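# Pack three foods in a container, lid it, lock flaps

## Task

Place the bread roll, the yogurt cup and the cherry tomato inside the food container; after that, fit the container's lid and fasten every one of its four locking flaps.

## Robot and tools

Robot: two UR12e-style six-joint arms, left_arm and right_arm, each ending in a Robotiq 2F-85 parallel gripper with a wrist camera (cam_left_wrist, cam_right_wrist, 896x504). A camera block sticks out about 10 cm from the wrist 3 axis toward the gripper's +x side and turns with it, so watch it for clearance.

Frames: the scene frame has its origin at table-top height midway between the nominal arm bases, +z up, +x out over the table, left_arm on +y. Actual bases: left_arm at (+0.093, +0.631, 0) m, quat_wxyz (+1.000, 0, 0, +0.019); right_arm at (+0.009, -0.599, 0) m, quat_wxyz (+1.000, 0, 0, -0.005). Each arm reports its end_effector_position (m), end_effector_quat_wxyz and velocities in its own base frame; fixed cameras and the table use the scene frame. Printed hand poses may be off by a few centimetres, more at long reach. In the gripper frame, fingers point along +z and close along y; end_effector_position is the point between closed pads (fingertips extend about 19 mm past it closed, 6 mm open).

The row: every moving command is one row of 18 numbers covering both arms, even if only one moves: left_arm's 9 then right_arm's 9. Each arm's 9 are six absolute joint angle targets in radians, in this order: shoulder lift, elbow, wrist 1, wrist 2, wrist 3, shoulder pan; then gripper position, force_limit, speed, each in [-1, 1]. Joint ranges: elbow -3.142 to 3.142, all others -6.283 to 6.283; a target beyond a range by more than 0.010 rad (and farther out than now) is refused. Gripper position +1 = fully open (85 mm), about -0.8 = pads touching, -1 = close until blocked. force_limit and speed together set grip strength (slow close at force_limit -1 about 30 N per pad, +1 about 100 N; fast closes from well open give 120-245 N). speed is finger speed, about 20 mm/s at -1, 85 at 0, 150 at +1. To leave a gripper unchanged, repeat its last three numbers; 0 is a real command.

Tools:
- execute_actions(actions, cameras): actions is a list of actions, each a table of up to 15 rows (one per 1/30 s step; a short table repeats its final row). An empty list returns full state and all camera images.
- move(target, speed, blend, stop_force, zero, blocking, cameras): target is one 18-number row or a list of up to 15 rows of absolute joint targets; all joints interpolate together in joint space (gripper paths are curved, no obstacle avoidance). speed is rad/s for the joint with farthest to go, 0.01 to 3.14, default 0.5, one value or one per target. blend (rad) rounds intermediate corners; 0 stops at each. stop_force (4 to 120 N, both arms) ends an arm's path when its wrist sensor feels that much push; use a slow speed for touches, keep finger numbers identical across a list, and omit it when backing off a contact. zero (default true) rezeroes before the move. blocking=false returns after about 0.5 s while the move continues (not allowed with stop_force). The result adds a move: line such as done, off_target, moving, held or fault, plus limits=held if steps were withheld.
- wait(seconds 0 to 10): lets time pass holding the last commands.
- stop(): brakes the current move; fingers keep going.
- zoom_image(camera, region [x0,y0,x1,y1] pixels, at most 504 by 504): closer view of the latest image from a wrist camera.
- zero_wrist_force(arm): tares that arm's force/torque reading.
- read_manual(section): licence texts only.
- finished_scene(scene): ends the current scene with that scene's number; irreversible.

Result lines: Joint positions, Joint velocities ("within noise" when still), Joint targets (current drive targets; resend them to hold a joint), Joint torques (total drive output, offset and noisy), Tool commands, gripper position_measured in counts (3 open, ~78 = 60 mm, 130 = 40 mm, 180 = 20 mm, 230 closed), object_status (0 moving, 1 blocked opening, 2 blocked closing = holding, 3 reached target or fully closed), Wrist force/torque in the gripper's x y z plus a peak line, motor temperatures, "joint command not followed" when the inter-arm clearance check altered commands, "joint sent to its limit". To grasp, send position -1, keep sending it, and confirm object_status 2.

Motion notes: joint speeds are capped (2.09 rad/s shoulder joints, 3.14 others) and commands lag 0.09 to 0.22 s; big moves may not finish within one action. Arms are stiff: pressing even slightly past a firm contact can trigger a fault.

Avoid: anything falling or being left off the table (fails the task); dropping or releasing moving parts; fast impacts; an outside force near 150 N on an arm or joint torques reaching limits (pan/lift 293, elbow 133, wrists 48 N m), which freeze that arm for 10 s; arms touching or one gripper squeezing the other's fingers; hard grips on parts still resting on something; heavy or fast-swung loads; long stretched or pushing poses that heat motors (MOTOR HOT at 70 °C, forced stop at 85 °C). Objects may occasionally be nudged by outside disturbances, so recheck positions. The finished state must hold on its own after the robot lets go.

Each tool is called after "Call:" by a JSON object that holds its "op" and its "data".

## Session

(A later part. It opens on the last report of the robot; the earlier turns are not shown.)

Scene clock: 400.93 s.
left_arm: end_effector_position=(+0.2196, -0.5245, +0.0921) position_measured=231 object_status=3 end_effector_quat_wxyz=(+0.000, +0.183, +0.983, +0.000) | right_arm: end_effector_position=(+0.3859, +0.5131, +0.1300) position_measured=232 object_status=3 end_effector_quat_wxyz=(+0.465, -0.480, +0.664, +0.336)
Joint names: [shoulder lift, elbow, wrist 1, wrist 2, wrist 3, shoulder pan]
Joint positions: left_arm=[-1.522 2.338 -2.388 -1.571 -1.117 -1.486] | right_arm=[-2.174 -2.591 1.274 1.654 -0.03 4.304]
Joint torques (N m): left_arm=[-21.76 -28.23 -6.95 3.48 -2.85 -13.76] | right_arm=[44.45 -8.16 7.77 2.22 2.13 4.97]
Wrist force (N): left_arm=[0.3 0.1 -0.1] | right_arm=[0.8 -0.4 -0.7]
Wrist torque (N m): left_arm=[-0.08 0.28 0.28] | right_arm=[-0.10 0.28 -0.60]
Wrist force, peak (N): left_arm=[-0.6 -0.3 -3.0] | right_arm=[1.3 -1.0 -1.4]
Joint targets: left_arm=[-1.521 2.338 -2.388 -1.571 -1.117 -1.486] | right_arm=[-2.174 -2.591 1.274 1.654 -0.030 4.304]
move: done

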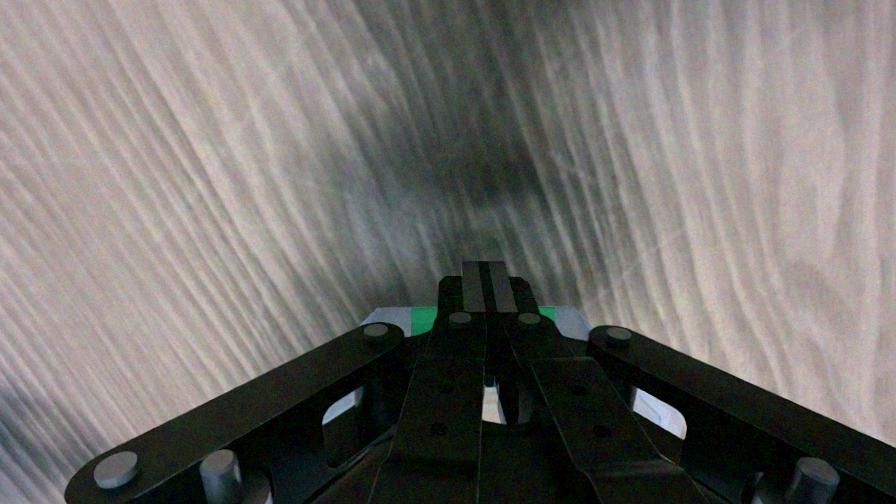

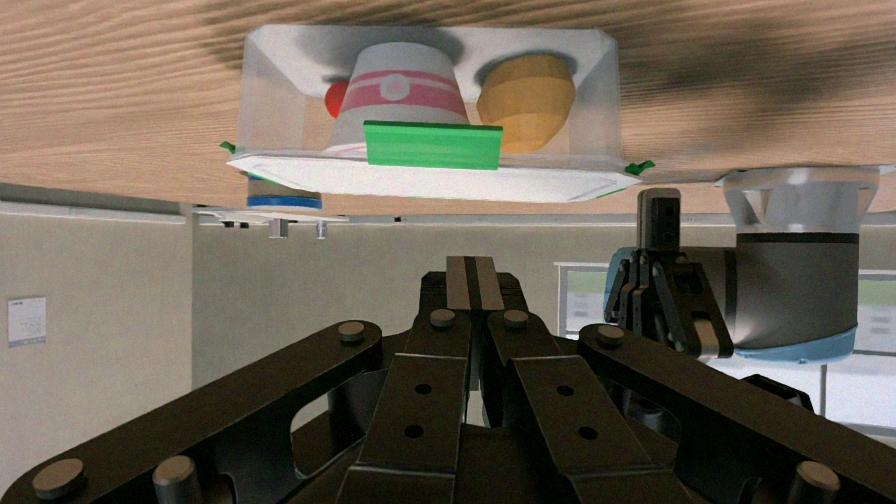

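Call:
{"op": "move", "data": {"target": [[-1.5118,2.343,-2.402,-1.5708,-1.117,-1.4856,-1,1,-1,-2.1741,-2.5914,1.2736,1.6544,-0.0305,4.304,-1,-1,0],[-1.4715,2.2988,-2.3981,-1.5708,-1.0609,-1.4295,-1,1,-1,-2.1741,-2.5914,1.2736,1.6544,-0.0305,4.304,-1,-1,0]], "speed": [0.2,0.03], "stop_force": 5, "cameras": ["cam_right_wrist"]}}

Call:
{"op": "zoom_image", "data": {"camera": "cam_right_wrist", "region": [450, 110, 680, 210]}}

Scene clock: 404.20 s.
left_arm: end_effector_position=(+0.2523, -0.5373, +0.0857) position_measured=231 object_status=3 end_effector_quat_wxyz=(+0.000, +0.183, +0.983, +0.000) | right_arm: end_effector_position=(+0.3859, +0.5131, +0.1300) position_measured=232 object_status=3 end_effector_quat_wxyz=(+0.465, -0.480, +0.664, +0.336)
Joint names: [shoulder lift, elbow, wrist 1, wrist 2, wrist 3, shoulder pan]
Joint positions: left_arm=[-1.472 2.299 -2.398 -1.571 -1.061 -1.43] | right_arm=[-2.174 -2.591 1.274 1.654 -0.03 4.304]
Joint torques (N m): left_arm=[-25.76 -40.92 -0.15 1.22 2.53 17.09] | right_arm=[42.64 -7.93 7.59 1.6 1.73 13.84]
Wrist force (N): left_arm=[1.7 -0.2 -0.6] | right_arm=[0.9 -0.6 -0.5]
Wrist torque (N m): left_arm=[-0.11 0.30 0.16] | right_arm=[-0.15 0.26 -0.60]
Wrist force, peak (N): left_arm=[1.9 -0.4 -1.6] | right_arm=[1.2 -0.8 -1.5]
Joint targets: left_arm=[-1.471 2.299 -2.398 -1.571 -1.061 -1.429] | right_arm=[-2.174 -2.591 1.274 1.654 -0.030 4.304]
move: done
Images, in order (width x height): cam_right_wrist 896x504.

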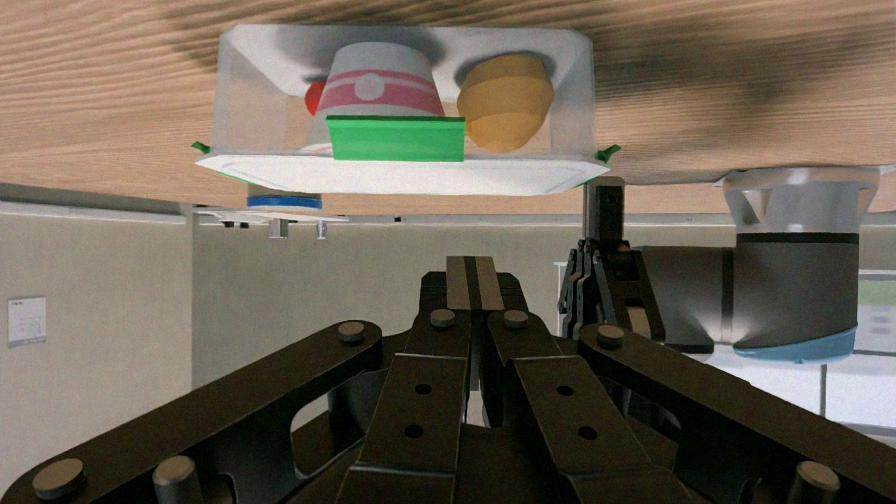

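Scaled by 2.191 from the camera's 896x504 image, which has a finer 1280x720 frame.

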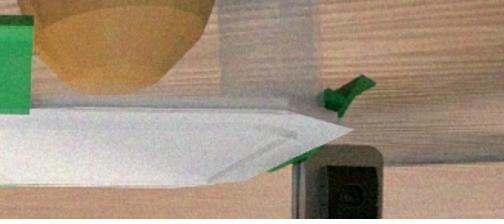

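Call:
{"op": "zoom_image", "data": {"camera": "cam_right_wrist", "region": [180, 110, 410, 210]}}

Scaled by 2.191 from the camera's 896x504 image, which has a finer 1280x720 frame.

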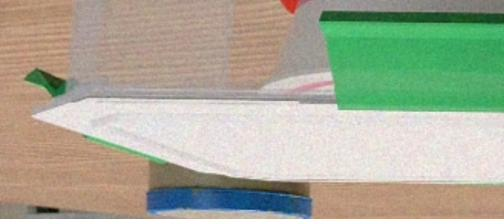

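Call:
{"op": "move", "data": {"target": [[-1.5118,2.343,-2.402,-1.5708,-1.117,-1.4856,-1,1,-1,-2.1741,-2.5914,1.2736,1.6544,-0.0305,4.304,-1,-1,0],[-1.6088,2.2881,-2.2501,-1.5708,-1.117,-1.4856,-1,1,-1,-1.9,-2.55,0.8,1.6544,-0.0305,4.304,-1,-1,0],[-1.5805,1.9559,-1.9462,-1.5708,-0.9872,-1.3558,-1,1,-1,-1.6988,-2.2987,-0.2807,1.6151,-0.0973,4.2882,-1,-1,0],[-1.2701,2.326,-3.1873,-2.1428,0.7116,-1.0582,-1,1,-1,-1.8409,-2.3406,-0.0967,1.6151,-0.0973,4.2882,-1,-1,0]], "speed": [0.3,0.6,0.8,0.8], "blend": [0.01,0.05,0.05,0], "cameras": ["cam_left_wrist","cam_right_wrist"]}}

Scene clock: 413.67 s.
left_arm: end_effector_position=(+0.3569, -0.5925, +0.1300) position_measured=231 object_status=3 end_effector_quat_wxyz=(+0.215, +0.763, +0.524, -0.313) | right_arm: end_effector_position=(+0.4275, +0.5541, +0.0714) position_measured=232 object_status=3 end_effector_quat_wxyz=(+0.176, -0.573, +0.791, +0.127)
Joint names: [shoulder lift, elbow, wrist 1, wrist 2, wrist 3, shoulder pan]
Joint positions: left_arm=[-1.27 2.326 -3.187 -2.143 0.711 -1.058] | right_arm=[-1.841 -2.341 -0.097 1.615 -0.097 4.288]
Joint torques (N m): left_arm=[-37.48 -20.2 -7.95 -5.25 2.79 12.4] | right_arm=[44.57 20.03 8.72 -1.84 -2.17 -13.89]
Wrist force (N): left_arm=[0.3 -0.6 -1.2] | right_arm=[1.1 -0.3 -1.0]
Wrist torque (N m): left_arm=[-0.28 0.24 0.26] | right_arm=[0.05 0.06 -0.37]
Wrist force, peak (N): left_arm=[2.1 -0.2 -2.0] | right_arm=[2.1 -0.6 -1.6]
Joint targets: left_arm=[-1.270 2.326 -3.187 -2.143 0.712 -1.058] | right_arm=[-1.841 -2.341 -0.097 1.615 -0.097 4.288]
move: done

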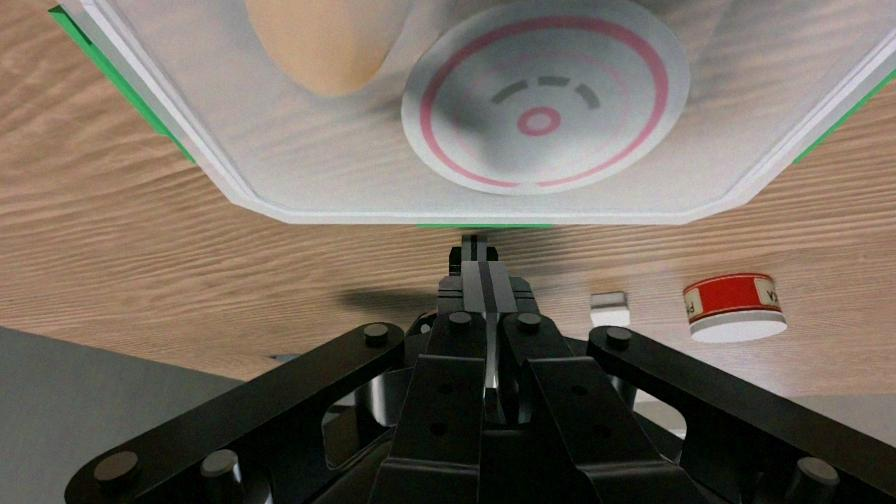

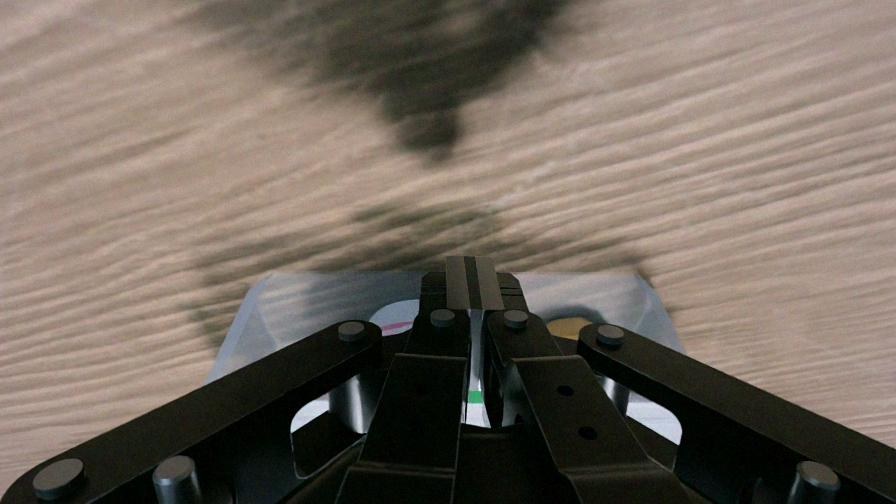

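Call:
{"op": "move", "data": {"target": [[-1.2204,2.3335,-3.2445,-2.1428,0.7116,-1.0582,-1,1,-1,-1.8409,-2.3406,-0.0967,1.6151,-0.0973,4.2882,-1,-1,0],[-1.1691,2.3384,-3.3007,-2.1428,0.7116,-1.0582,-1,1,-1,-1.8409,-2.3406,-0.0967,1.6151,-0.0973,4.2882,-1,-1,0]], "speed": [0.2,0.03], "stop_force": 55}}

Scene clock: 416.43 s.
left_arm: end_effector_position=(+0.3570, -0.5927, +0.0875) position_measured=231 object_status=3 end_effector_quat_wxyz=(+0.215, +0.763, +0.523, -0.313) | right_arm: end_effector_position=(+0.4275, +0.5541, +0.0714) position_measured=232 object_status=3 end_effector_quat_wxyz=(+0.176, -0.573, +0.791, +0.127)
Joint names: [shoulder lift, elbow, wrist 1, wrist 2, wrist 3, shoulder pan]
Joint positions: left_arm=[-1.184 2.337 -3.285 -2.143 0.712 -1.058] | right_arm=[-1.841 -2.341 -0.097 1.615 -0.097 4.288]
Joint torques (N m): left_arm=[-29.26 -8.56 9.63 9.04 2.74 2.69] | right_arm=[44.2 19.01 8.55 -2.12 -2.03 -13.06]
Wrist force (N): left_arm=[-34.0 -3.5 -36.6] | right_arm=[1.3 -0.5 -0.8]
Wrist torque (N m): left_arm=[-0.23 -0.13 0.23] | right_arm=[0.03 0.05 -0.37]
Wrist force, peak (N): left_arm=[-38.2 -10.7 -65.9] | right_arm=[1.8 -0.1 -1.3]
Joint targets: left_arm=[-1.184 2.337 -3.285 -2.143 0.712 -1.058] | right_arm=[-1.841 -2.341 -0.097 1.615 -0.097 4.288]
move: contact (left_arm); path passed 1 of 2 targets; left_arm: the wrist 1 is farthest, 0.016 rad from its target

Lower by 3 mm than before — seated. Push.

Call:
{"op": "move", "data": {"target": [[-1.184,2.337,-3.285,-2.143,0.712,-1.058,-1,1,-1,-1.9045,-2.2383,-0.1352,1.6108,-0.0874,4.2981,-1,-1,0]], "speed": 0.03, "stop_force": 45, "cameras": ["cam_right_wrist"]}}

Scene clock: 420.83 s.
left_arm: end_effector_position=(+0.3571, -0.5926, +0.0874) position_measured=231 object_status=3 end_effector_quat_wxyz=(+0.215, +0.763, +0.523, -0.313) | right_arm: end_effector_position=(+0.4457, +0.6091, +0.0714) position_measured=232 object_status=3 end_effector_quat_wxyz=(+0.175, -0.572, +0.791, +0.127)
Joint names: [shoulder lift, elbow, wrist 1, wrist 2, wrist 3, shoulder pan]
Joint positions: left_arm=[-1.184 2.337 -3.285 -2.143 0.712 -1.058] | right_arm=[-1.904 -2.238 -0.135 1.611 -0.087 4.298]
Joint torques (N m): left_arm=[-1.48 -9.65 3.84 0.4 3.03 -21.99] | right_arm=[48.45 62.52 8.41 -1.39 1.92 26.82]
Wrist force (N): left_arm=[-29.0 -0.9 -56.1] | right_arm=[30.5 -0.6 -25.3]
Wrist torque (N m): left_arm=[-0.30 0.12 0.25] | right_arm=[0.13 0.48 -0.46]
Wrist force, peak (N): left_arm=[-29.9 -0.6 -57.0] | right_arm=[31.0 -0.6 -26.3]
Joint targets: left_arm=[-1.184 2.337 -3.285 -2.143 0.712 -1.058] | right_arm=[-1.905 -2.238 -0.135 1.611 -0.087 4.298]
move: done
Images, in order (width x height): cam_right_wrist 896x504.

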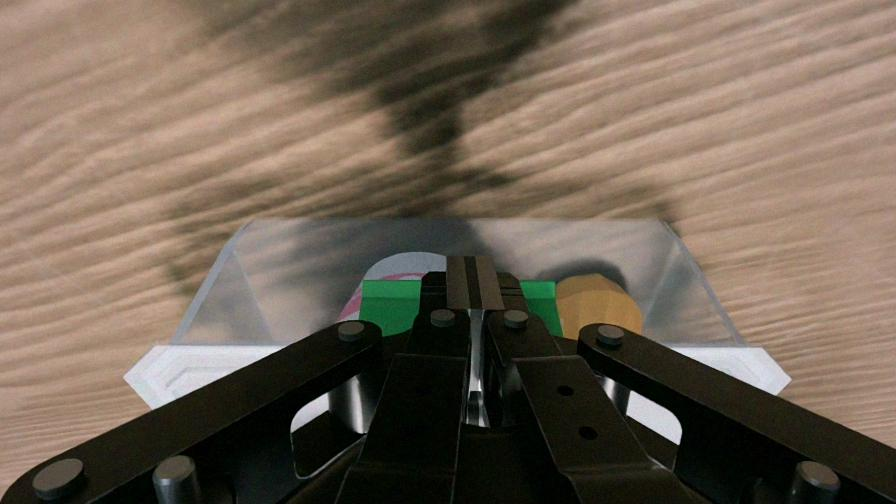

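Call:
{"op": "move", "data": {"target": [[-1.184,2.337,-3.285,-2.143,0.712,-1.058,-1,1,-1,-1.8409,-2.3406,-0.0967,1.6151,-0.0973,4.2882,-1,-1,0],[-1.184,2.337,-3.285,-2.143,0.712,-1.058,-1,1,-1,-1.6988,-2.2987,-0.2807,1.6151,-0.0973,4.2882,-1,-1,0]], "speed": [0.3,0.5], "cameras": ["cam_right_wrist"]}}

Scene clock: 422.73 s.
left_arm: end_effector_position=(+0.3571, -0.5926, +0.0875) position_measured=231 object_status=3 end_effector_quat_wxyz=(+0.215, +0.763, +0.523, -0.313) | right_arm: end_effector_position=(+0.4275, +0.5541, +0.1498) position_measured=232 object_status=3 end_effector_quat_wxyz=(+0.176, -0.573, +0.791, +0.127)
Joint names: [shoulder lift, elbow, wrist 1, wrist 2, wrist 3, shoulder pan]
Joint positions: left_arm=[-1.184 2.337 -3.285 -2.143 0.712 -1.058] | right_arm=[-1.699 -2.299 -0.281 1.615 -0.097 4.288]
Joint torques (N m): left_arm=[-4.09 -1.31 3.49 4.53 3.06 -24.07] | right_arm=[60.43 45.87 2.68 2.11 -2.59 -11.51]
Wrist force (N): left_arm=[-32.1 -0.7 -52.3] | right_arm=[1.2 -0.7 -0.6]
Wrist torque (N m): left_arm=[-0.32 -0.01 0.25] | right_arm=[-0.04 0.03 -0.34]
Wrist force, peak (N): left_arm=[-29.8 -0.6 -56.6] | right_arm=[30.6 -0.3 -26.4]
Joint targets: left_arm=[-1.184 2.337 -3.285 -2.143 0.712 -1.058] | right_arm=[-1.699 -2.299 -0.281 1.615 -0.097 4.288]
move: done
Images, in order (width x height): cam_right_wrist 896x504.

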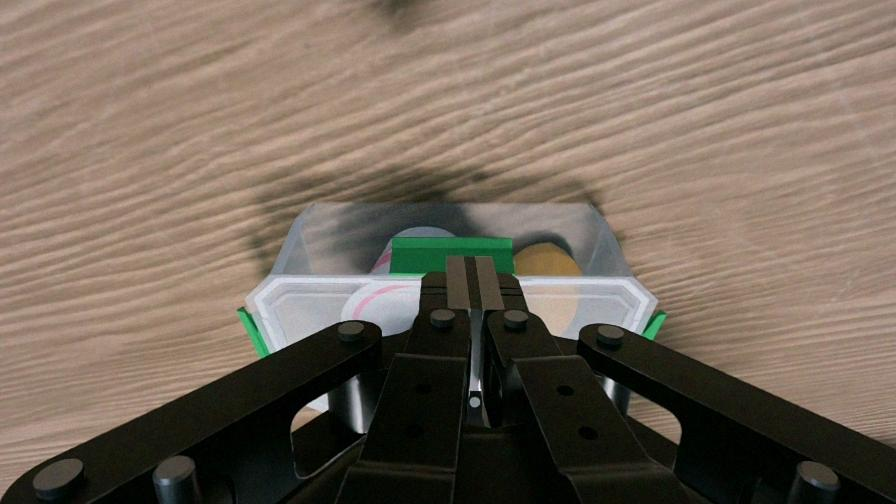

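Call:
{"op": "move", "data": {"target": [[-1.2204,2.3335,-3.2445,-2.1428,0.7116,-1.0582,-1,1,-1,-1.6988,-2.2987,-0.2807,1.6151,-0.0973,4.2882,-1,-1,0],[-1.5165,2.305,-2.9328,-2.1299,0.6877,-1.0823,-1,1,-1,-1.6988,-2.2987,-0.2807,1.6151,-0.0973,4.2882,-1,-1,0],[-1.5856,1.905,-1.8902,-1.5708,0.6254,-1.3136,-1,1,-1,-1.6988,-2.2987,-0.2807,1.6151,-0.0973,4.2882,-1,-1,0]], "speed": [0.2,0.5,0.8], "blend": [0.01,0.1,0], "cameras": ["cam_left_wrist"]}}

Scene clock: 425.77 s.
left_arm: end_effector_position=(+0.3346, -0.5876, +0.3299) position_measured=231 object_status=3 end_effector_quat_wxyz=(+0.000, +0.825, +0.566, +0.000) | right_arm: end_effector_position=(+0.4275, +0.5541, +0.1499) position_measured=232 object_status=3 end_effector_quat_wxyz=(+0.176, -0.573, +0.791, +0.127)
Joint names: [shoulder lift, elbow, wrist 1, wrist 2, wrist 3, shoulder pan]
Joint positions: left_arm=[-1.586 1.905 -1.89 -1.571 0.625 -1.314] | right_arm=[-1.699 -2.299 -0.281 1.615 -0.097 4.288]
Joint torques (N m): left_arm=[-51.18 -53.85 -0.26 3.89 -2.75 -16.21] | right_arm=[61.92 46.37 2.3 1.71 -2.34 7.97]
Wrist force (N): left_arm=[0.2 -0.1 -0.1] | right_arm=[1.5 -1.0 -0.9]
Wrist torque (N m): left_arm=[-0.08 0.30 0.29] | right_arm=[-0.08 -0.03 -0.33]
Wrist force, peak (N): left_arm=[-32.4 -0.5 -52.3] | right_arm=[2.1 -0.9 -1.1]
Joint targets: left_arm=[-1.586 1.905 -1.890 -1.571 0.625 -1.314] | right_arm=[-1.699 -2.299 -0.281 1.615 -0.097 4.288]
move: done
Images, in order (width x height): cam_left_wrist 896x504.

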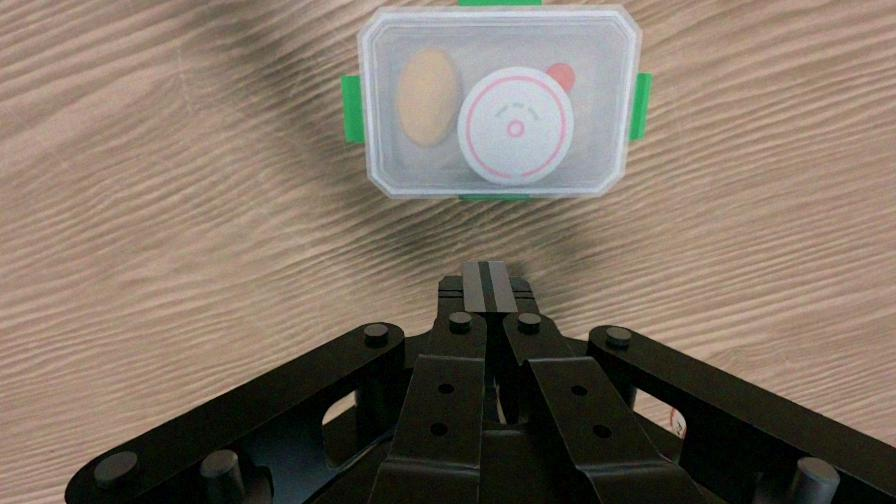

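Call:
{"op": "move", "data": {"target": [[-1.1029,1.611,-1.7197,-1.8241,2.5531,-1.0029,-1,1,-1,-1.6988,-2.2987,-0.2807,1.6151,-0.0973,4.2882,-1,-1,0],[-1.1029,1.611,-1.7197,-1.8241,2.5531,-1.0029,-1,1,-1,-1.9644,-2.2358,0.2633,1.6443,-0.0749,4.2883,-1,-1,0]], "speed": [0.9,0.6], "cameras": ["cam_left_wrist","cam_right_wrist"]}}

Scene clock: 430.77 s.
left_arm: end_effector_position=(+0.5124, -0.6117, +0.1500) position_measured=231 object_status=3 end_effector_quat_wxyz=(-0.040, +0.960, -0.179, -0.213) | right_arm: end_effector_position=(+0.4685, +0.6650, +0.1301) position_measured=232 object_status=3 end_effector_quat_wxyz=(+0.307, -0.542, +0.750, +0.222)
Joint names: [shoulder lift, elbow, wrist 1, wrist 2, wrist 3, shoulder pan]
Joint positions: left_arm=[-1.103 1.611 -1.72 -1.824 2.553 -1.003] | right_arm=[-1.964 -2.236 0.263 1.644 -0.075 4.288]
Joint torques (N m): left_arm=[-61.54 -49.49 1.06 -3.98 2.94 13.88] | right_arm=[50.92 38.37 8.95 2.24 2 16.55]
Wrist force (N): left_arm=[0.3 -0.3 -0.6] | right_arm=[0.8 -1.1 -0.5]
Wrist torque (N m): left_arm=[-0.19 0.28 0.20] | right_arm=[-0.08 0.18 -0.47]
Wrist force, peak (N): left_arm=[1.7 -0.5 -0.4] | right_arm=[2.2 -1.2 -1.8]
Joint targets: left_arm=[-1.103 1.611 -1.720 -1.824 2.553 -1.003] | right_arm=[-1.964 -2.236 0.263 1.644 -0.075 4.288]
move: done

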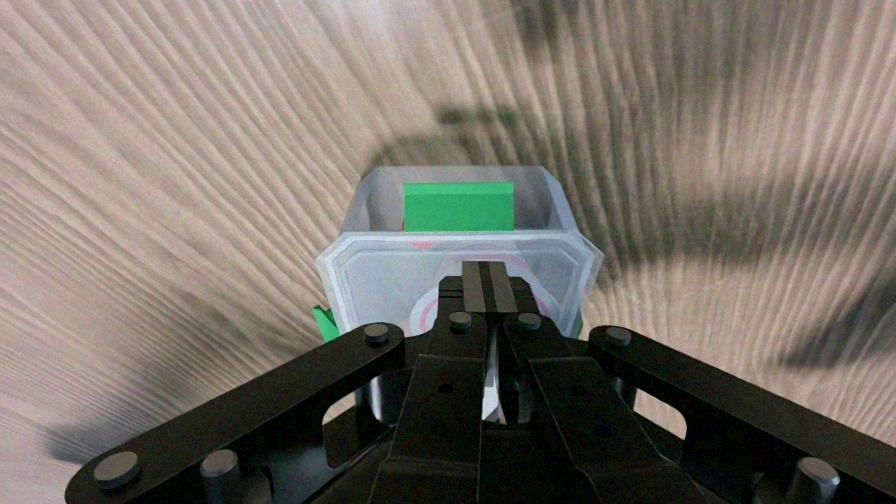

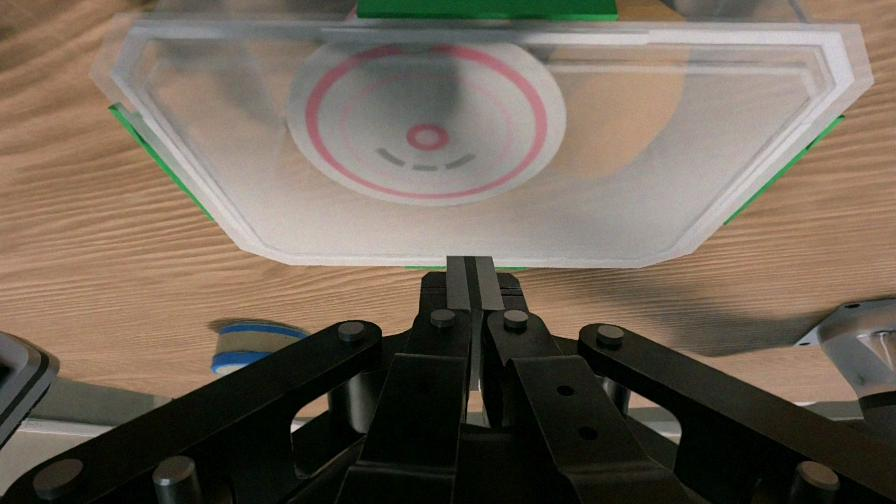

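Call:
{"op": "move", "data": {"target": [[-1.0958,1.599,-1.7137,-1.8226,2.5572,-0.9987,-1,1,-1,-2.0198,-2.2416,0.3245,1.6443,-0.0749,4.2883,-1,-1,0],[-1.0266,1.6505,-1.8345,-1.8226,2.5572,-0.9987,-1,1,-1,-2.0198,-2.2416,0.3245,1.6443,-0.0749,4.2883,-1,-1,0]], "speed": 0.25}}

Call:
{"op": "move", "data": {"target": [[-1.0266,1.6505,-1.8345,-1.8226,2.5572,-0.9987,-1,1,-1,-2.0576,-2.2436,0.3643,1.6443,-0.0749,4.2883,-1,-1,0]], "speed": 0.03, "stop_force": 55}}

Call:
{"op": "wait", "data": {"seconds": 0}}

Scene clock: 432.83 s.
left_arm: end_effector_position=(+0.5181, -0.6136, +0.0715) position_measured=231 object_status=3 end_effector_quat_wxyz=(-0.040, +0.960, -0.179, -0.213) | right_arm: end_effector_position=(+0.4685, +0.6650, +0.1000) position_measured=232 object_status=3 end_effector_quat_wxyz=(+0.308, -0.542, +0.750, +0.222)
Joint names: [shoulder lift, elbow, wrist 1, wrist 2, wrist 3, shoulder pan]
Joint positions: left_arm=[-1.027 1.65 -1.834 -1.823 2.557 -0.999] | right_arm=[-2.02 -2.242 0.325 1.644 -0.075 4.288]
Joint torques (N m): left_arm=[-64.49 -31.33 -6.3 2.21 2.7 14.7] | right_arm=[54.62 16.21 8.52 1.55 1.67 15.41]
Wrist force (N): left_arm=[0.5 -0.4 -0.1] | right_arm=[0.4 -1.4 -1.2]
Wrist torque (N m): left_arm=[-0.22 0.26 0.23] | right_arm=[-0.14 0.26 -0.48]
Wrist force, peak (N): left_arm=[-0.3 -0.2 -3.1] | right_arm=[1.1 -1.5 -0.8]
Joint targets: left_arm=[-1.027 1.651 -1.834 -1.823 2.557 -0.999] | right_arm=[-2.020 -2.242 0.325 1.644 -0.075 4.288]
move: done

Scene clock: 434.70 s.
left_arm: end_effector_position=(+0.5181, -0.6135, +0.0714) position_measured=231 object_status=3 end_effector_quat_wxyz=(-0.040, +0.960, -0.179, -0.213) | right_arm: end_effector_position=(+0.4685, +0.6653, +0.0881) position_measured=232 object_status=3 end_effector_quat_wxyz=(+0.308, -0.542, +0.750, +0.222)
Joint names: [shoulder lift, elbow, wrist 1, wrist 2, wrist 3, shoulder pan]
Joint positions: left_arm=[-1.027 1.651 -1.835 -1.823 2.557 -0.999] | right_arm=[-2.043 -2.243 0.35 1.644 -0.075 4.288]
Joint torques (N m): left_arm=[-65.63 -31.94 -6.65 1.7 2.62 13.98] | right_arm=[35.64 4.56 -12.54 -0.52 1.86 17.11]
Wrist force (N): left_arm=[0.3 0.0 -0.4] | right_arm=[-31.2 -1.7 -40.6]
Wrist torque (N m): left_arm=[-0.16 0.30 0.23] | right_arm=[-0.06 -0.32 -0.47]
Wrist force, peak (N): left_arm=[0.9 -0.5 -0.6] | right_arm=[-34.2 0.4 -68.5]
Joint targets: left_arm=[-1.027 1.651 -1.834 -1.823 2.557 -0.999] | right_arm=[-2.043 -2.243 0.350 1.644 -0.075 4.288]
move: contact (right_arm); right_arm: the shoulder lift is farthest, 0.015 rad from its target

Scene clock: 434.70 s.
left_arm: end_effector_position=(+0.5181, -0.6135, +0.0714) position_measured=231 object_status=3 end_effector_quat_wxyz=(-0.040, +0.960, -0.179, -0.213) | right_arm: end_effector_position=(+0.4685, +0.6653, +0.0881) position_measured=232 object_status=3 end_effector_quat_wxyz=(+0.308, -0.542, +0.750, +0.222)
Joint names: [shoulder lift, elbow, wrist 1, wrist 2, wrist 3, shoulder pan]
Joint positions: left_arm=[-1.027 1.651 -1.835 -1.823 2.557 -0.999] | right_arm=[-2.043 -2.243 0.35 1.644 -0.075 4.288]
Joint torques (N m): left_arm=[-65.63 -31.94 -6.65 1.7 2.62 13.98] | right_arm=[35.64 4.56 -12.54 -0.52 1.86 17.11]
Wrist force (N): left_arm=[0.3 0.0 -0.4] | right_arm=[-31.2 -1.7 -40.6]
Wrist torque (N m): left_arm=[-0.16 0.30 0.23] | right_arm=[-0.06 -0.32 -0.47]
Wrist force, peak (N): left_arm=[0.3 0.0 -0.4] | right_arm=[-31.2 -1.7 -40.6]
Joint targets: left_arm=[-1.027 1.651 -1.834 -1.823 2.557 -0.999] | right_arm=[-2.043 -2.243 0.350 1.644 -0.075 4.288]
Tool commands: left_gripper/position=-1.0 left_gripper/force_limit=+1.0 left_gripper/speed=-1.0 right_gripper/position=-1.0 right_gripper/force_limit=-1.0 right_gripper/speed=+0.0

Call:
{"op": "move", "data": {"target": [[-1.0986,1.7722,-1.8947,-1.8374,2.5158,-1.0413,-1,1,-1,-2.043,-2.243,0.35,1.6443,-0.0749,4.2883,-1,-1,0]], "speed": 0.04, "stop_force": 45, "cameras": ["cam_left_wrist"]}}

Call:
{"op": "move", "data": {"target": [[-1.0266,1.6505,-1.8345,-1.8226,2.5572,-0.9987,-1,1,-1,-2.043,-2.243,0.35,1.6443,-0.0749,4.2883,-1,-1,0],[-1.0958,1.599,-1.7137,-1.8226,2.5572,-0.9987,-1,1,-1,-2.043,-2.243,0.35,1.6443,-0.0749,4.2883,-1,-1,0]], "speed": 0.3, "cameras": ["cam_left_wrist"]}}

Scene clock: 438.80 s.
left_arm: end_effector_position=(+0.4616, -0.5921, +0.0714) position_measured=231 object_status=3 end_effector_quat_wxyz=(-0.040, +0.960, -0.179, -0.213) | right_arm: end_effector_position=(+0.4685, +0.6651, +0.0879) position_measured=232 object_status=3 end_effector_quat_wxyz=(+0.308, -0.542, +0.750, +0.222)
Joint names: [shoulder lift, elbow, wrist 1, wrist 2, wrist 3, shoulder pan]
Joint positions: left_arm=[-1.099 1.772 -1.895 -1.837 2.516 -1.041] | right_arm=[-2.043 -2.243 0.35 1.644 -0.075 4.288]
Joint torques (N m): left_arm=[-75.84 -15.26 -0.01 -8.95 -2.98 -27.86] | right_arm=[12.86 -12.24 -7.2 -6.64 0.87 -24.66]
Wrist force (N): left_arm=[26.6 -2.5 -16.0] | right_arm=[-34.4 15.2 -35.7]
Wrist torque (N m): left_arm=[-0.16 0.58 0.31] | right_arm=[-0.44 -0.33 -0.30]
Wrist force, peak (N): left_arm=[26.5 -2.3 -17.3] | right_arm=[-34.9 15.0 -37.7]
Joint targets: left_arm=[-1.099 1.772 -1.895 -1.837 2.516 -1.041] | right_arm=[-2.043 -2.243 0.350 1.644 -0.075 4.288]
move: done
Images, in order (width x height): cam_left_wrist 896x504.

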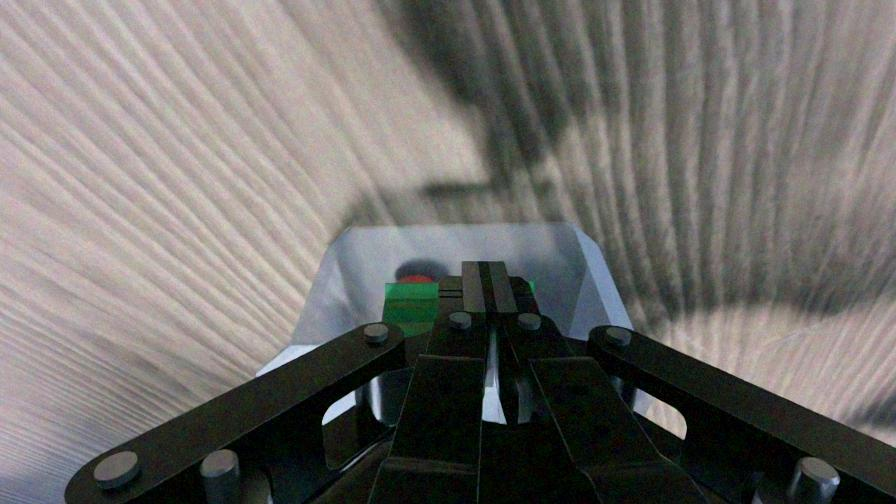

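Scene clock: 440.57 s.
left_arm: end_effector_position=(+0.5180, -0.6134, +0.1503) position_measured=231 object_status=3 end_effector_quat_wxyz=(-0.040, +0.960, -0.179, -0.213) | right_arm: end_effector_position=(+0.4685, +0.6651, +0.0879) position_measured=232 object_status=3 end_effector_quat_wxyz=(+0.308, -0.542, +0.750, +0.222)
Joint names: [shoulder lift, elbow, wrist 1, wrist 2, wrist 3, shoulder pan]
Joint positions: left_arm=[-1.096 1.599 -1.714 -1.823 2.557 -0.999] | right_arm=[-2.043 -2.243 0.35 1.644 -0.075 4.288]
Joint torques (N m): left_arm=[-81.58 -49.29 0.47 2.63 2.64 13.09] | right_arm=[12.92 -11.77 -7.61 -6.96 -0.07 -24.54]
Wrist force (N): left_arm=[0.7 -0.3 -0.8] | right_arm=[-34.1 14.9 -37.0]
Wrist torque (N m): left_arm=[-0.19 0.23 0.20] | right_arm=[-0.43 -0.44 -0.30]
Wrist force, peak (N): left_arm=[26.3 -2.3 -16.7] | right_arm=[-34.7 14.9 -37.7]
Joint targets: left_arm=[-1.096 1.599 -1.714 -1.823 2.557 -0.999] | right_arm=[-2.043 -2.243 0.350 1.644 -0.075 4.288]
move: done
Images, in order (width x height): cam_left_wrist 896x504.

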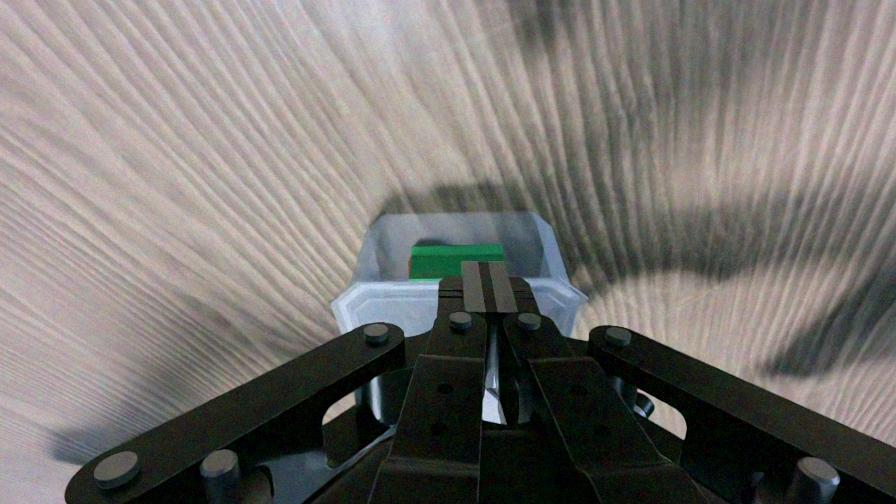

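Call:
{"op": "move", "data": {"target": [[-1.0958,1.599,-1.7137,-1.8226,2.5572,-0.9987,-1,1,-1,-2.0198,-2.2416,0.3245,1.6443,-0.0749,4.2883,-1,-1,0],[-1.0958,1.599,-1.7137,-1.8226,2.5572,-0.9987,-1,1,-1,-1.9644,-2.2358,0.2633,1.6443,-0.0749,4.2883,-1,-1,0],[-1.0958,1.599,-1.7137,-1.8226,2.5572,-0.9987,-1,1,-1,-1.6988,-2.2987,-0.2807,1.6151,-0.0973,4.2882,-1,-1,0],[-1.5805,1.9559,-1.9462,-1.5708,-0.9872,-1.3558,-1,1,-1,-1.6988,-2.2987,-0.2807,1.6151,-0.0973,4.2882,-1,-1,0]], "speed": [0.2,0.4,0.8,1.2], "blend": [0.01,0.05,0,0], "cameras": ["cam_left_wrist"]}}

Scene clock: 445.93 s.
left_arm: end_effector_position=(+0.3079, -0.5936, +0.2999) position_measured=231 object_status=3 end_effector_quat_wxyz=(+0.000, +0.183, +0.983, +0.000) | right_arm: end_effector_position=(+0.4275, +0.5541, +0.1499) position_measured=232 object_status=3 end_effector_quat_wxyz=(+0.176, -0.573, +0.791, +0.127)
Joint names: [shoulder lift, elbow, wrist 1, wrist 2, wrist 3, shoulder pan]
Joint positions: left_arm=[-1.58 1.956 -1.946 -1.571 -0.987 -1.356] | right_arm=[-1.699 -2.299 -0.281 1.615 -0.097 4.288]
Joint torques (N m): left_arm=[-51.46 -38.07 -7.67 3.2 -2.69 -15.82] | right_arm=[61.31 25.77 2.69 -1.91 -2.59 -11.36]
Wrist force (N): left_arm=[0.5 -0.2 0.2] | right_arm=[1.8 -1.3 -1.2]
Wrist torque (N m): left_arm=[-0.11 0.26 0.28] | right_arm=[-0.12 -0.08 -0.34]
Wrist force, peak (N): left_arm=[1.3 -0.7 -0.7] | right_arm=[-34.9 14.3 -37.4]
Joint targets: left_arm=[-1.580 1.956 -1.946 -1.571 -0.987 -1.356] | right_arm=[-1.699 -2.299 -0.281 1.615 -0.097 4.288]
move: done; blend cut to 0.0306 rad at target 2
Images, in order (width x height): cam_left_wrist 896x504.

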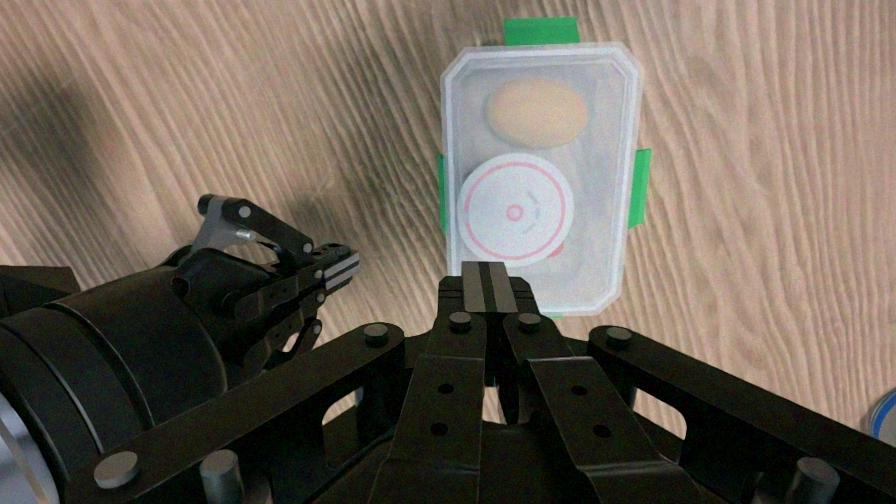

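Call:
{"op": "move", "data": {"target": [[-1.7641,2.5001,-2.3834,-1.1408,-1.3889,-1.7737,-1,1,-1,-1.6988,-2.2987,-0.2807,1.6151,-0.0973,4.2882,-1,-1,0],[-1.5938,2.5705,-2.6241,-1.1408,-1.3889,-1.7737,-1,1,-1,-1.9520,-2.2593,0.2767,1.5999,-0.0294,4.3515,-1,-1,0],[-1.5938,2.5705,-2.6241,-1.1408,-1.3889,-1.7737,-1,1,-1,-2.0088,-2.2651,0.3393,1.5999,-0.0294,4.3515,-1,-1,0]], "speed": [0.7,0.5,0.3], "cameras": ["cam_left_wrist","cam_right_wrist"]}}

Scene clock: 450.63 s.
left_arm: end_effector_position=(+0.1968, -0.4949, +0.0715) position_measured=231 object_status=3 end_effector_quat_wxyz=(+0.213, +0.179, +0.960, -0.040) | right_arm: end_effector_position=(+0.4331, +0.6778, +0.1001) position_measured=232 object_status=3 end_effector_quat_wxyz=(+0.307, -0.542, +0.750, +0.222)
Joint names: [shoulder lift, elbow, wrist 1, wrist 2, wrist 3, shoulder pan]
Joint positions: left_arm=[-1.594 2.571 -2.624 -1.141 -1.389 -1.774] | right_arm=[-2.009 -2.265 0.339 1.6 -0.029 4.352]
Joint torques (N m): left_arm=[-12.89 -22.66 -7.6 4.52 -3.1 -12.13] | right_arm=[51.43 15.43 8.5 -1.9 2.27 17.46]
Wrist force (N): left_arm=[0.5 -0.4 0.0] | right_arm=[1.0 -1.9 -1.4]
Wrist torque (N m): left_arm=[-0.21 0.28 0.32] | right_arm=[-0.22 0.19 -0.47]
Wrist force, peak (N): left_arm=[3.2 1.2 0.4] | right_arm=[2.4 -1.7 -2.3]
Joint targets: left_arm=[-1.594 2.570 -2.624 -1.141 -1.389 -1.774] | right_arm=[-2.009 -2.265 0.339 1.600 -0.029 4.351]
move: done

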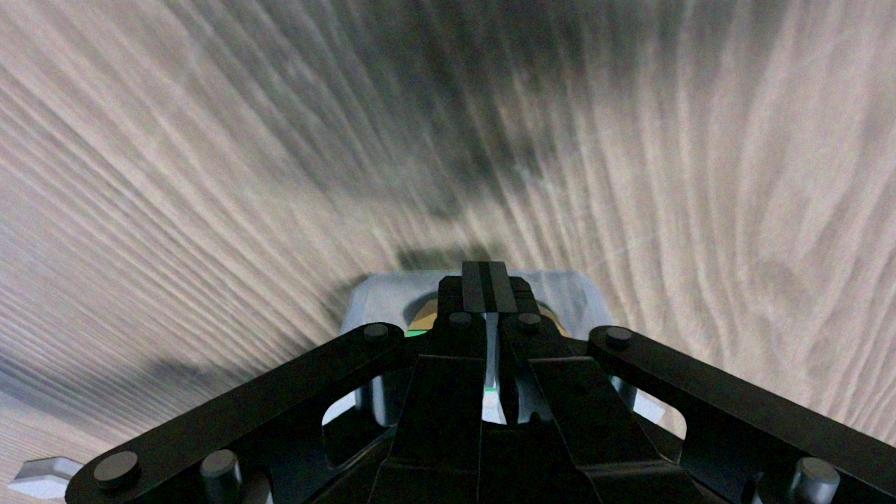

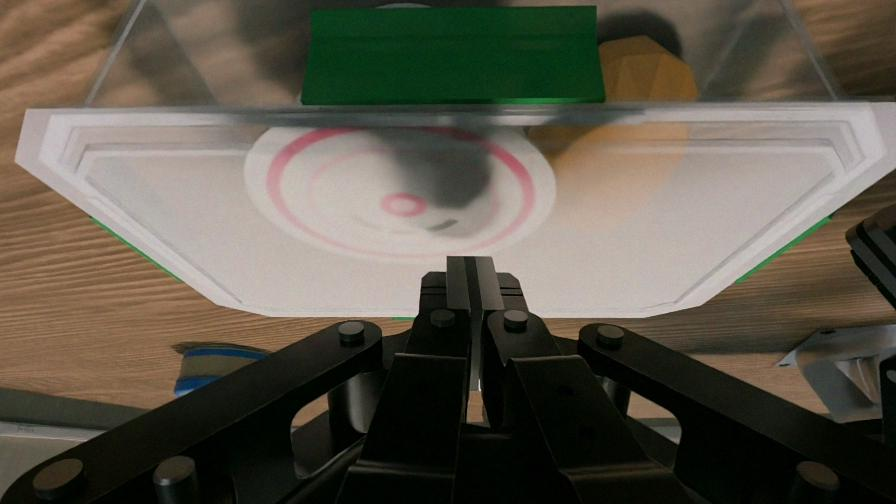

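Call:
{"op": "move", "data": {"target": [[-1.5938,2.5705,-2.6241,-1.1408,-1.3889,-1.7737,-1,1,-1,-2.0516,-2.2673,0.3843,1.5999,-0.0294,4.3515,-1,-1,0]], "speed": 0.03, "stop_force": 55}}

Scene clock: 452.70 s.
left_arm: end_effector_position=(+0.1968, -0.4949, +0.0715) position_measured=231 object_status=3 end_effector_quat_wxyz=(+0.213, +0.179, +0.960, -0.040) | right_arm: end_effector_position=(+0.4332, +0.6780, +0.0881) position_measured=232 object_status=3 end_effector_quat_wxyz=(+0.308, -0.542, +0.750, +0.222)
Joint names: [shoulder lift, elbow, wrist 1, wrist 2, wrist 3, shoulder pan]
Joint positions: left_arm=[-1.594 2.571 -2.624 -1.141 -1.389 -1.774] | right_arm=[-2.033 -2.266 0.365 1.6 -0.029 4.352]
Joint torques (N m): left_arm=[-14.22 -21.99 -7.97 4.67 -3.13 -7.08] | right_arm=[37.46 3.99 -11.91 -1.32 1.72 13.71]
Wrist force (N): left_arm=[0.9 -0.5 -0.3] | right_arm=[-32.2 -2.1 -37.0]
Wrist torque (N m): left_arm=[-0.22 0.19 0.32] | right_arm=[-0.18 -0.39 -0.45]
Wrist force, peak (N): left_arm=[0.5 -0.6 -0.8] | right_arm=[-33.2 -0.3 -67.0]
Joint targets: left_arm=[-1.594 2.570 -2.624 -1.141 -1.389 -1.774] | right_arm=[-2.032 -2.266 0.365 1.600 -0.029 4.352]
move: contact (right_arm); right_arm: the shoulder lift is farthest, 0.019 rad from its target

Call:
{"op": "move", "data": {"target": [[-1.5246,2.5203,-2.6968,-1.1531,-1.2586,-1.6544,-1,1,-1,-2.0325,-2.266,0.365,1.5999,-0.0294,4.3515,-1,-1,0]], "speed": 0.05, "stop_force": 45, "cameras": ["cam_left_wrist"]}}

Call:
{"op": "move", "data": {"target": [[-1.5938,2.5705,-2.6241,-1.1408,-1.3889,-1.7737,-1,1,-1,-2.0325,-2.266,0.365,1.5999,-0.0294,4.3515,-1,-1,0],[-1.7641,2.5001,-2.3834,-1.1408,-1.3889,-1.7737,-1,1,-1,-2.0325,-2.266,0.365,1.5999,-0.0294,4.3515,-1,-1,0]], "speed": 0.4, "cameras": ["cam_left_wrist"]}}

Scene clock: 456.37 s.
left_arm: end_effector_position=(+0.2473, -0.5142, +0.0714) position_measured=231 object_status=3 end_effector_quat_wxyz=(+0.213, +0.179, +0.960, -0.040) | right_arm: end_effector_position=(+0.4333, +0.6782, +0.0882) position_measured=232 object_status=3 end_effector_quat_wxyz=(+0.308, -0.542, +0.750, +0.222)
Joint names: [shoulder lift, elbow, wrist 1, wrist 2, wrist 3, shoulder pan]
Joint positions: left_arm=[-1.525 2.52 -2.697 -1.153 -1.259 -1.654] | right_arm=[-2.032 -2.266 0.365 1.6 -0.029 4.352]
Joint torques (N m): left_arm=[-17.49 -38.42 -8.71 3.41 2.97 23.9] | right_arm=[31.81 10.38 -10.77 5.92 1.38 5.62]
Wrist force (N): left_arm=[22.4 0.8 -18.4] | right_arm=[-29.7 -15.5 -32.7]
Wrist torque (N m): left_arm=[-0.24 0.50 0.15] | right_arm=[0.19 -0.36 -0.58]
Wrist force, peak (N): left_arm=[23.0 1.2 -19.2] | right_arm=[-32.0 -1.8 -37.5]
Joint targets: left_arm=[-1.525 2.520 -2.697 -1.153 -1.259 -1.654] | right_arm=[-2.033 -2.266 0.365 1.600 -0.029 4.351]
move: done
Images, in order (width x height): cam_left_wrist 896x504.

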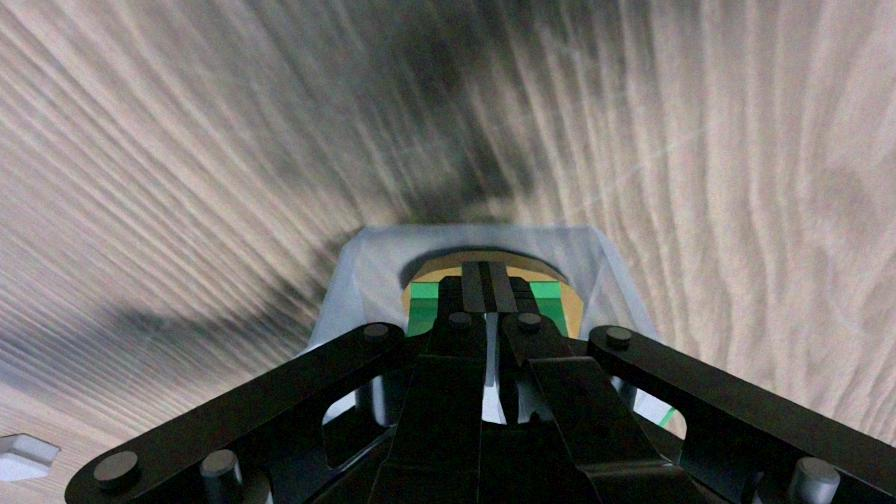

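Scene clock: 458.40 s.
left_arm: end_effector_position=(+0.1968, -0.4950, +0.1501) position_measured=231 object_status=3 end_effector_quat_wxyz=(+0.213, +0.179, +0.960, -0.040) | right_arm: end_effector_position=(+0.4333, +0.6782, +0.0882) position_measured=232 object_status=3 end_effector_quat_wxyz=(+0.308, -0.542, +0.750, +0.222)
Joint names: [shoulder lift, elbow, wrist 1, wrist 2, wrist 3, shoulder pan]
Joint positions: left_arm=[-1.764 2.5 -2.384 -1.141 -1.389 -1.774] | right_arm=[-2.032 -2.266 0.365 1.6 -0.029 4.352]
Joint torques (N m): left_arm=[-29.2 -45.37 -0.61 4.11 -2.76 -16.31] | right_arm=[26.16 9.93 -9.87 5.48 1.28 0.4]
Wrist force (N): left_arm=[0.8 0.0 -0.3] | right_arm=[-28.5 -15.9 -32.4]
Wrist torque (N m): left_arm=[-0.15 0.21 0.33] | right_arm=[0.07 -0.48 -0.58]
Wrist force, peak (N): left_arm=[23.2 1.3 -17.5] | right_arm=[-30.0 -15.5 -33.7]
Joint targets: left_arm=[-1.764 2.500 -2.383 -1.141 -1.389 -1.774] | right_arm=[-2.033 -2.266 0.365 1.600 -0.029 4.351]
move: done
Images, in order (width x height): cam_left_wrist 896x504.

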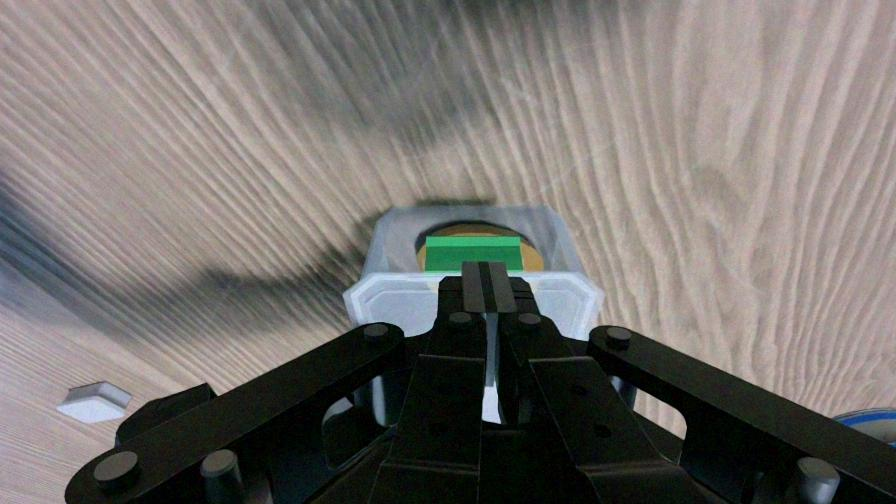

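Call:
{"op": "move", "data": {"target": [[-1.7641,2.5001,-2.3834,-1.1408,-1.3889,-1.7737,-1,1,-1,-2.0088,-2.2651,0.3393,1.5999,-0.0294,4.3515,-1,-1,0],[-1.7641,2.5001,-2.3834,-1.1408,-1.3889,-1.7737,-1,1,-1,-1.6988,-2.2987,-0.2807,1.6151,-0.0973,4.2882,-1,-1,0],[-1.5856,1.905,-1.8902,-1.5708,0.6254,-1.3136,-1,1,-1,-1.6988,-2.2987,-0.2807,1.6151,-0.0973,4.2882,-1,-1,0]], "speed": [0.2,0.7,1.0], "blend": [0.01,0.05,0], "cameras": ["cam_left_wrist"]}}

Scene clock: 462.33 s.
left_arm: end_effector_position=(+0.3346, -0.5876, +0.3299) position_measured=231 object_status=3 end_effector_quat_wxyz=(+0.000, +0.825, +0.566, +0.000) | right_arm: end_effector_position=(+0.4275, +0.5541, +0.1499) position_measured=232 object_status=3 end_effector_quat_wxyz=(+0.176, -0.573, +0.791, +0.127)
Joint names: [shoulder lift, elbow, wrist 1, wrist 2, wrist 3, shoulder pan]
Joint positions: left_arm=[-1.586 1.905 -1.89 -1.571 0.625 -1.314] | right_arm=[-1.699 -2.299 -0.281 1.615 -0.097 4.288]
Joint torques (N m): left_arm=[-28.75 -53.49 -0.29 -3.28 2.57 14.08] | right_arm=[59.93 26.53 2.49 1.96 -2.26 -13.54]
Wrist force (N): left_arm=[0.5 -0.3 0.2] | right_arm=[1.3 -0.1 -1.5]
Wrist torque (N m): left_arm=[-0.11 0.26 0.16] | right_arm=[0.09 0.01 -0.33]
Wrist force, peak (N): left_arm=[1.7 0.2 -0.3] | right_arm=[-29.8 -15.7 -33.1]
Joint targets: left_arm=[-1.586 1.905 -1.890 -1.571 0.625 -1.314] | right_arm=[-1.699 -2.299 -0.281 1.615 -0.097 4.288]
move: done
Images, in order (width x height): cam_left_wrist 896x504.

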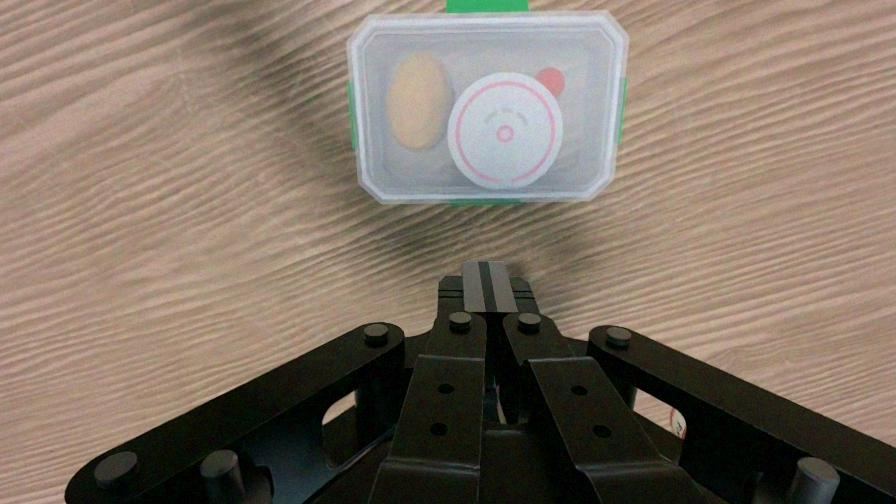

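Call:
{"op": "move", "data": {"target": [[-1.5341,2.3476,-2.6348,-1.932,0.9442,-0.9488,-1,1,-1,-1.6988,-2.2987,-0.2807,1.6151,-0.0973,4.2882,-1,-1,0],[-1.3881,2.3984,-2.8316,-1.932,0.9442,-0.9488,-1,1,-1,-1.9644,-2.2358,0.2633,1.6443,-0.0749,4.2883,-1,-1,0],[-1.3881,2.3984,-2.8316,-1.932,0.9442,-0.9488,-1,1,-1,-2.0198,-2.2416,0.3245,1.6443,-0.0749,4.2883,-1,-1,0]], "speed": [0.7,0.4,0.3], "cameras": ["cam_left_wrist"]}}

Call:
{"op": "move", "data": {"target": [[-1.3881,2.3984,-2.8316,-1.932,0.9442,-0.9488,-1,1,-1,-2.0576,-2.2436,0.3643,1.6443,-0.0749,4.2883,-1,-1,0]], "speed": 0.03, "stop_force": 55}}

Scene clock: 467.13 s.
left_arm: end_effector_position=(+0.4079, -0.4423, +0.0715) position_measured=231 object_status=3 end_effector_quat_wxyz=(+0.122, +0.805, +0.552, -0.178) | right_arm: end_effector_position=(+0.4685, +0.6650, +0.1001) position_measured=232 object_status=3 end_effector_quat_wxyz=(+0.308, -0.542, +0.750, +0.222)
Joint names: [shoulder lift, elbow, wrist 1, wrist 2, wrist 3, shoulder pan]
Joint positions: left_arm=[-1.388 2.398 -2.832 -1.932 0.944 -0.949] | right_arm=[-2.02 -2.242 0.324 1.644 -0.075 4.288]
Joint torques (N m): left_arm=[-29.31 -21.25 -8.11 -4.33 2.74 15.97] | right_arm=[60.4 16.82 8.08 2.19 2.13 19.72]
Wrist force (N): left_arm=[0.8 -0.4 -0.4] | right_arm=[0.6 -0.8 -0.9]
Wrist torque (N m): left_arm=[-0.18 0.24 0.21] | right_arm=[-0.05 0.23 -0.49]
Wrist force, peak (N): left_arm=[2.9 -0.9 -0.2] | right_arm=[2.1 -0.7 -1.9]
Joint targets: left_arm=[-1.388 2.398 -2.832 -1.932 0.944 -0.949] | right_arm=[-2.020 -2.242 0.325 1.644 -0.075 4.288]
move: done
Images, in order (width x height): cam_left_wrist 896x504.

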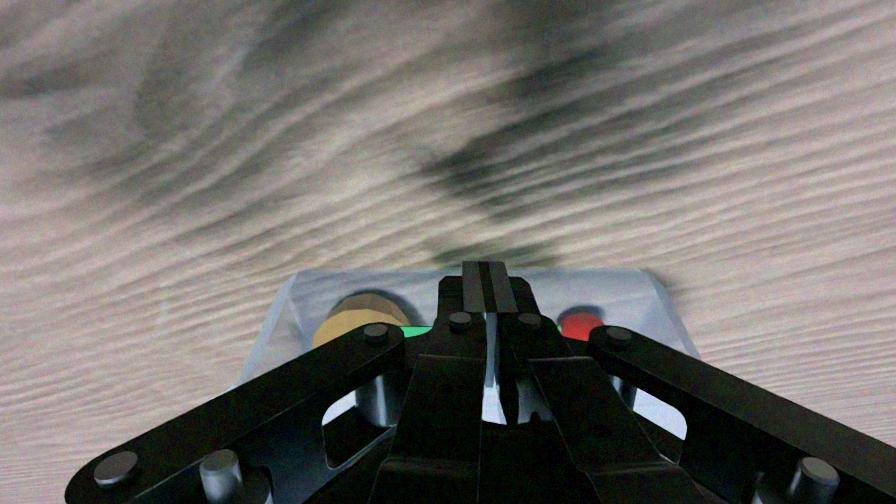

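Scene clock: 469.03 s.
left_arm: end_effector_position=(+0.4079, -0.4423, +0.0715) position_measured=231 object_status=3 end_effector_quat_wxyz=(+0.122, +0.805, +0.552, -0.178) | right_arm: end_effector_position=(+0.4685, +0.6653, +0.0882) position_measured=232 object_status=3 end_effector_quat_wxyz=(+0.308, -0.542, +0.750, +0.222)
Joint names: [shoulder lift, elbow, wrist 1, wrist 2, wrist 3, shoulder pan]
Joint positions: left_arm=[-1.388 2.398 -2.832 -1.932 0.944 -0.949] | right_arm=[-2.043 -2.243 0.349 1.644 -0.075 4.288]
Joint torques (N m): left_arm=[-29.33 -21.99 -8.18 -4.22 3.14 14.45] | right_arm=[42.02 4.59 -10.9 -0.05 1.61 18.34]
Wrist force (N): left_arm=[0.4 -0.4 -0.2] | right_arm=[-30.1 -2.1 -33.5]
Wrist torque (N m): left_arm=[-0.17 0.31 0.21] | right_arm=[-0.03 -0.40 -0.47]
Wrist force, peak (N): left_arm=[0.4 -0.8 -0.6] | right_arm=[-32.6 0.1 -63.0]
Joint targets: left_arm=[-1.388 2.398 -2.832 -1.932 0.944 -0.949] | right_arm=[-2.043 -2.243 0.349 1.644 -0.075 4.288]
move: contact (right_arm); right_arm: the shoulder lift is farthest, 0.015 rad from its target


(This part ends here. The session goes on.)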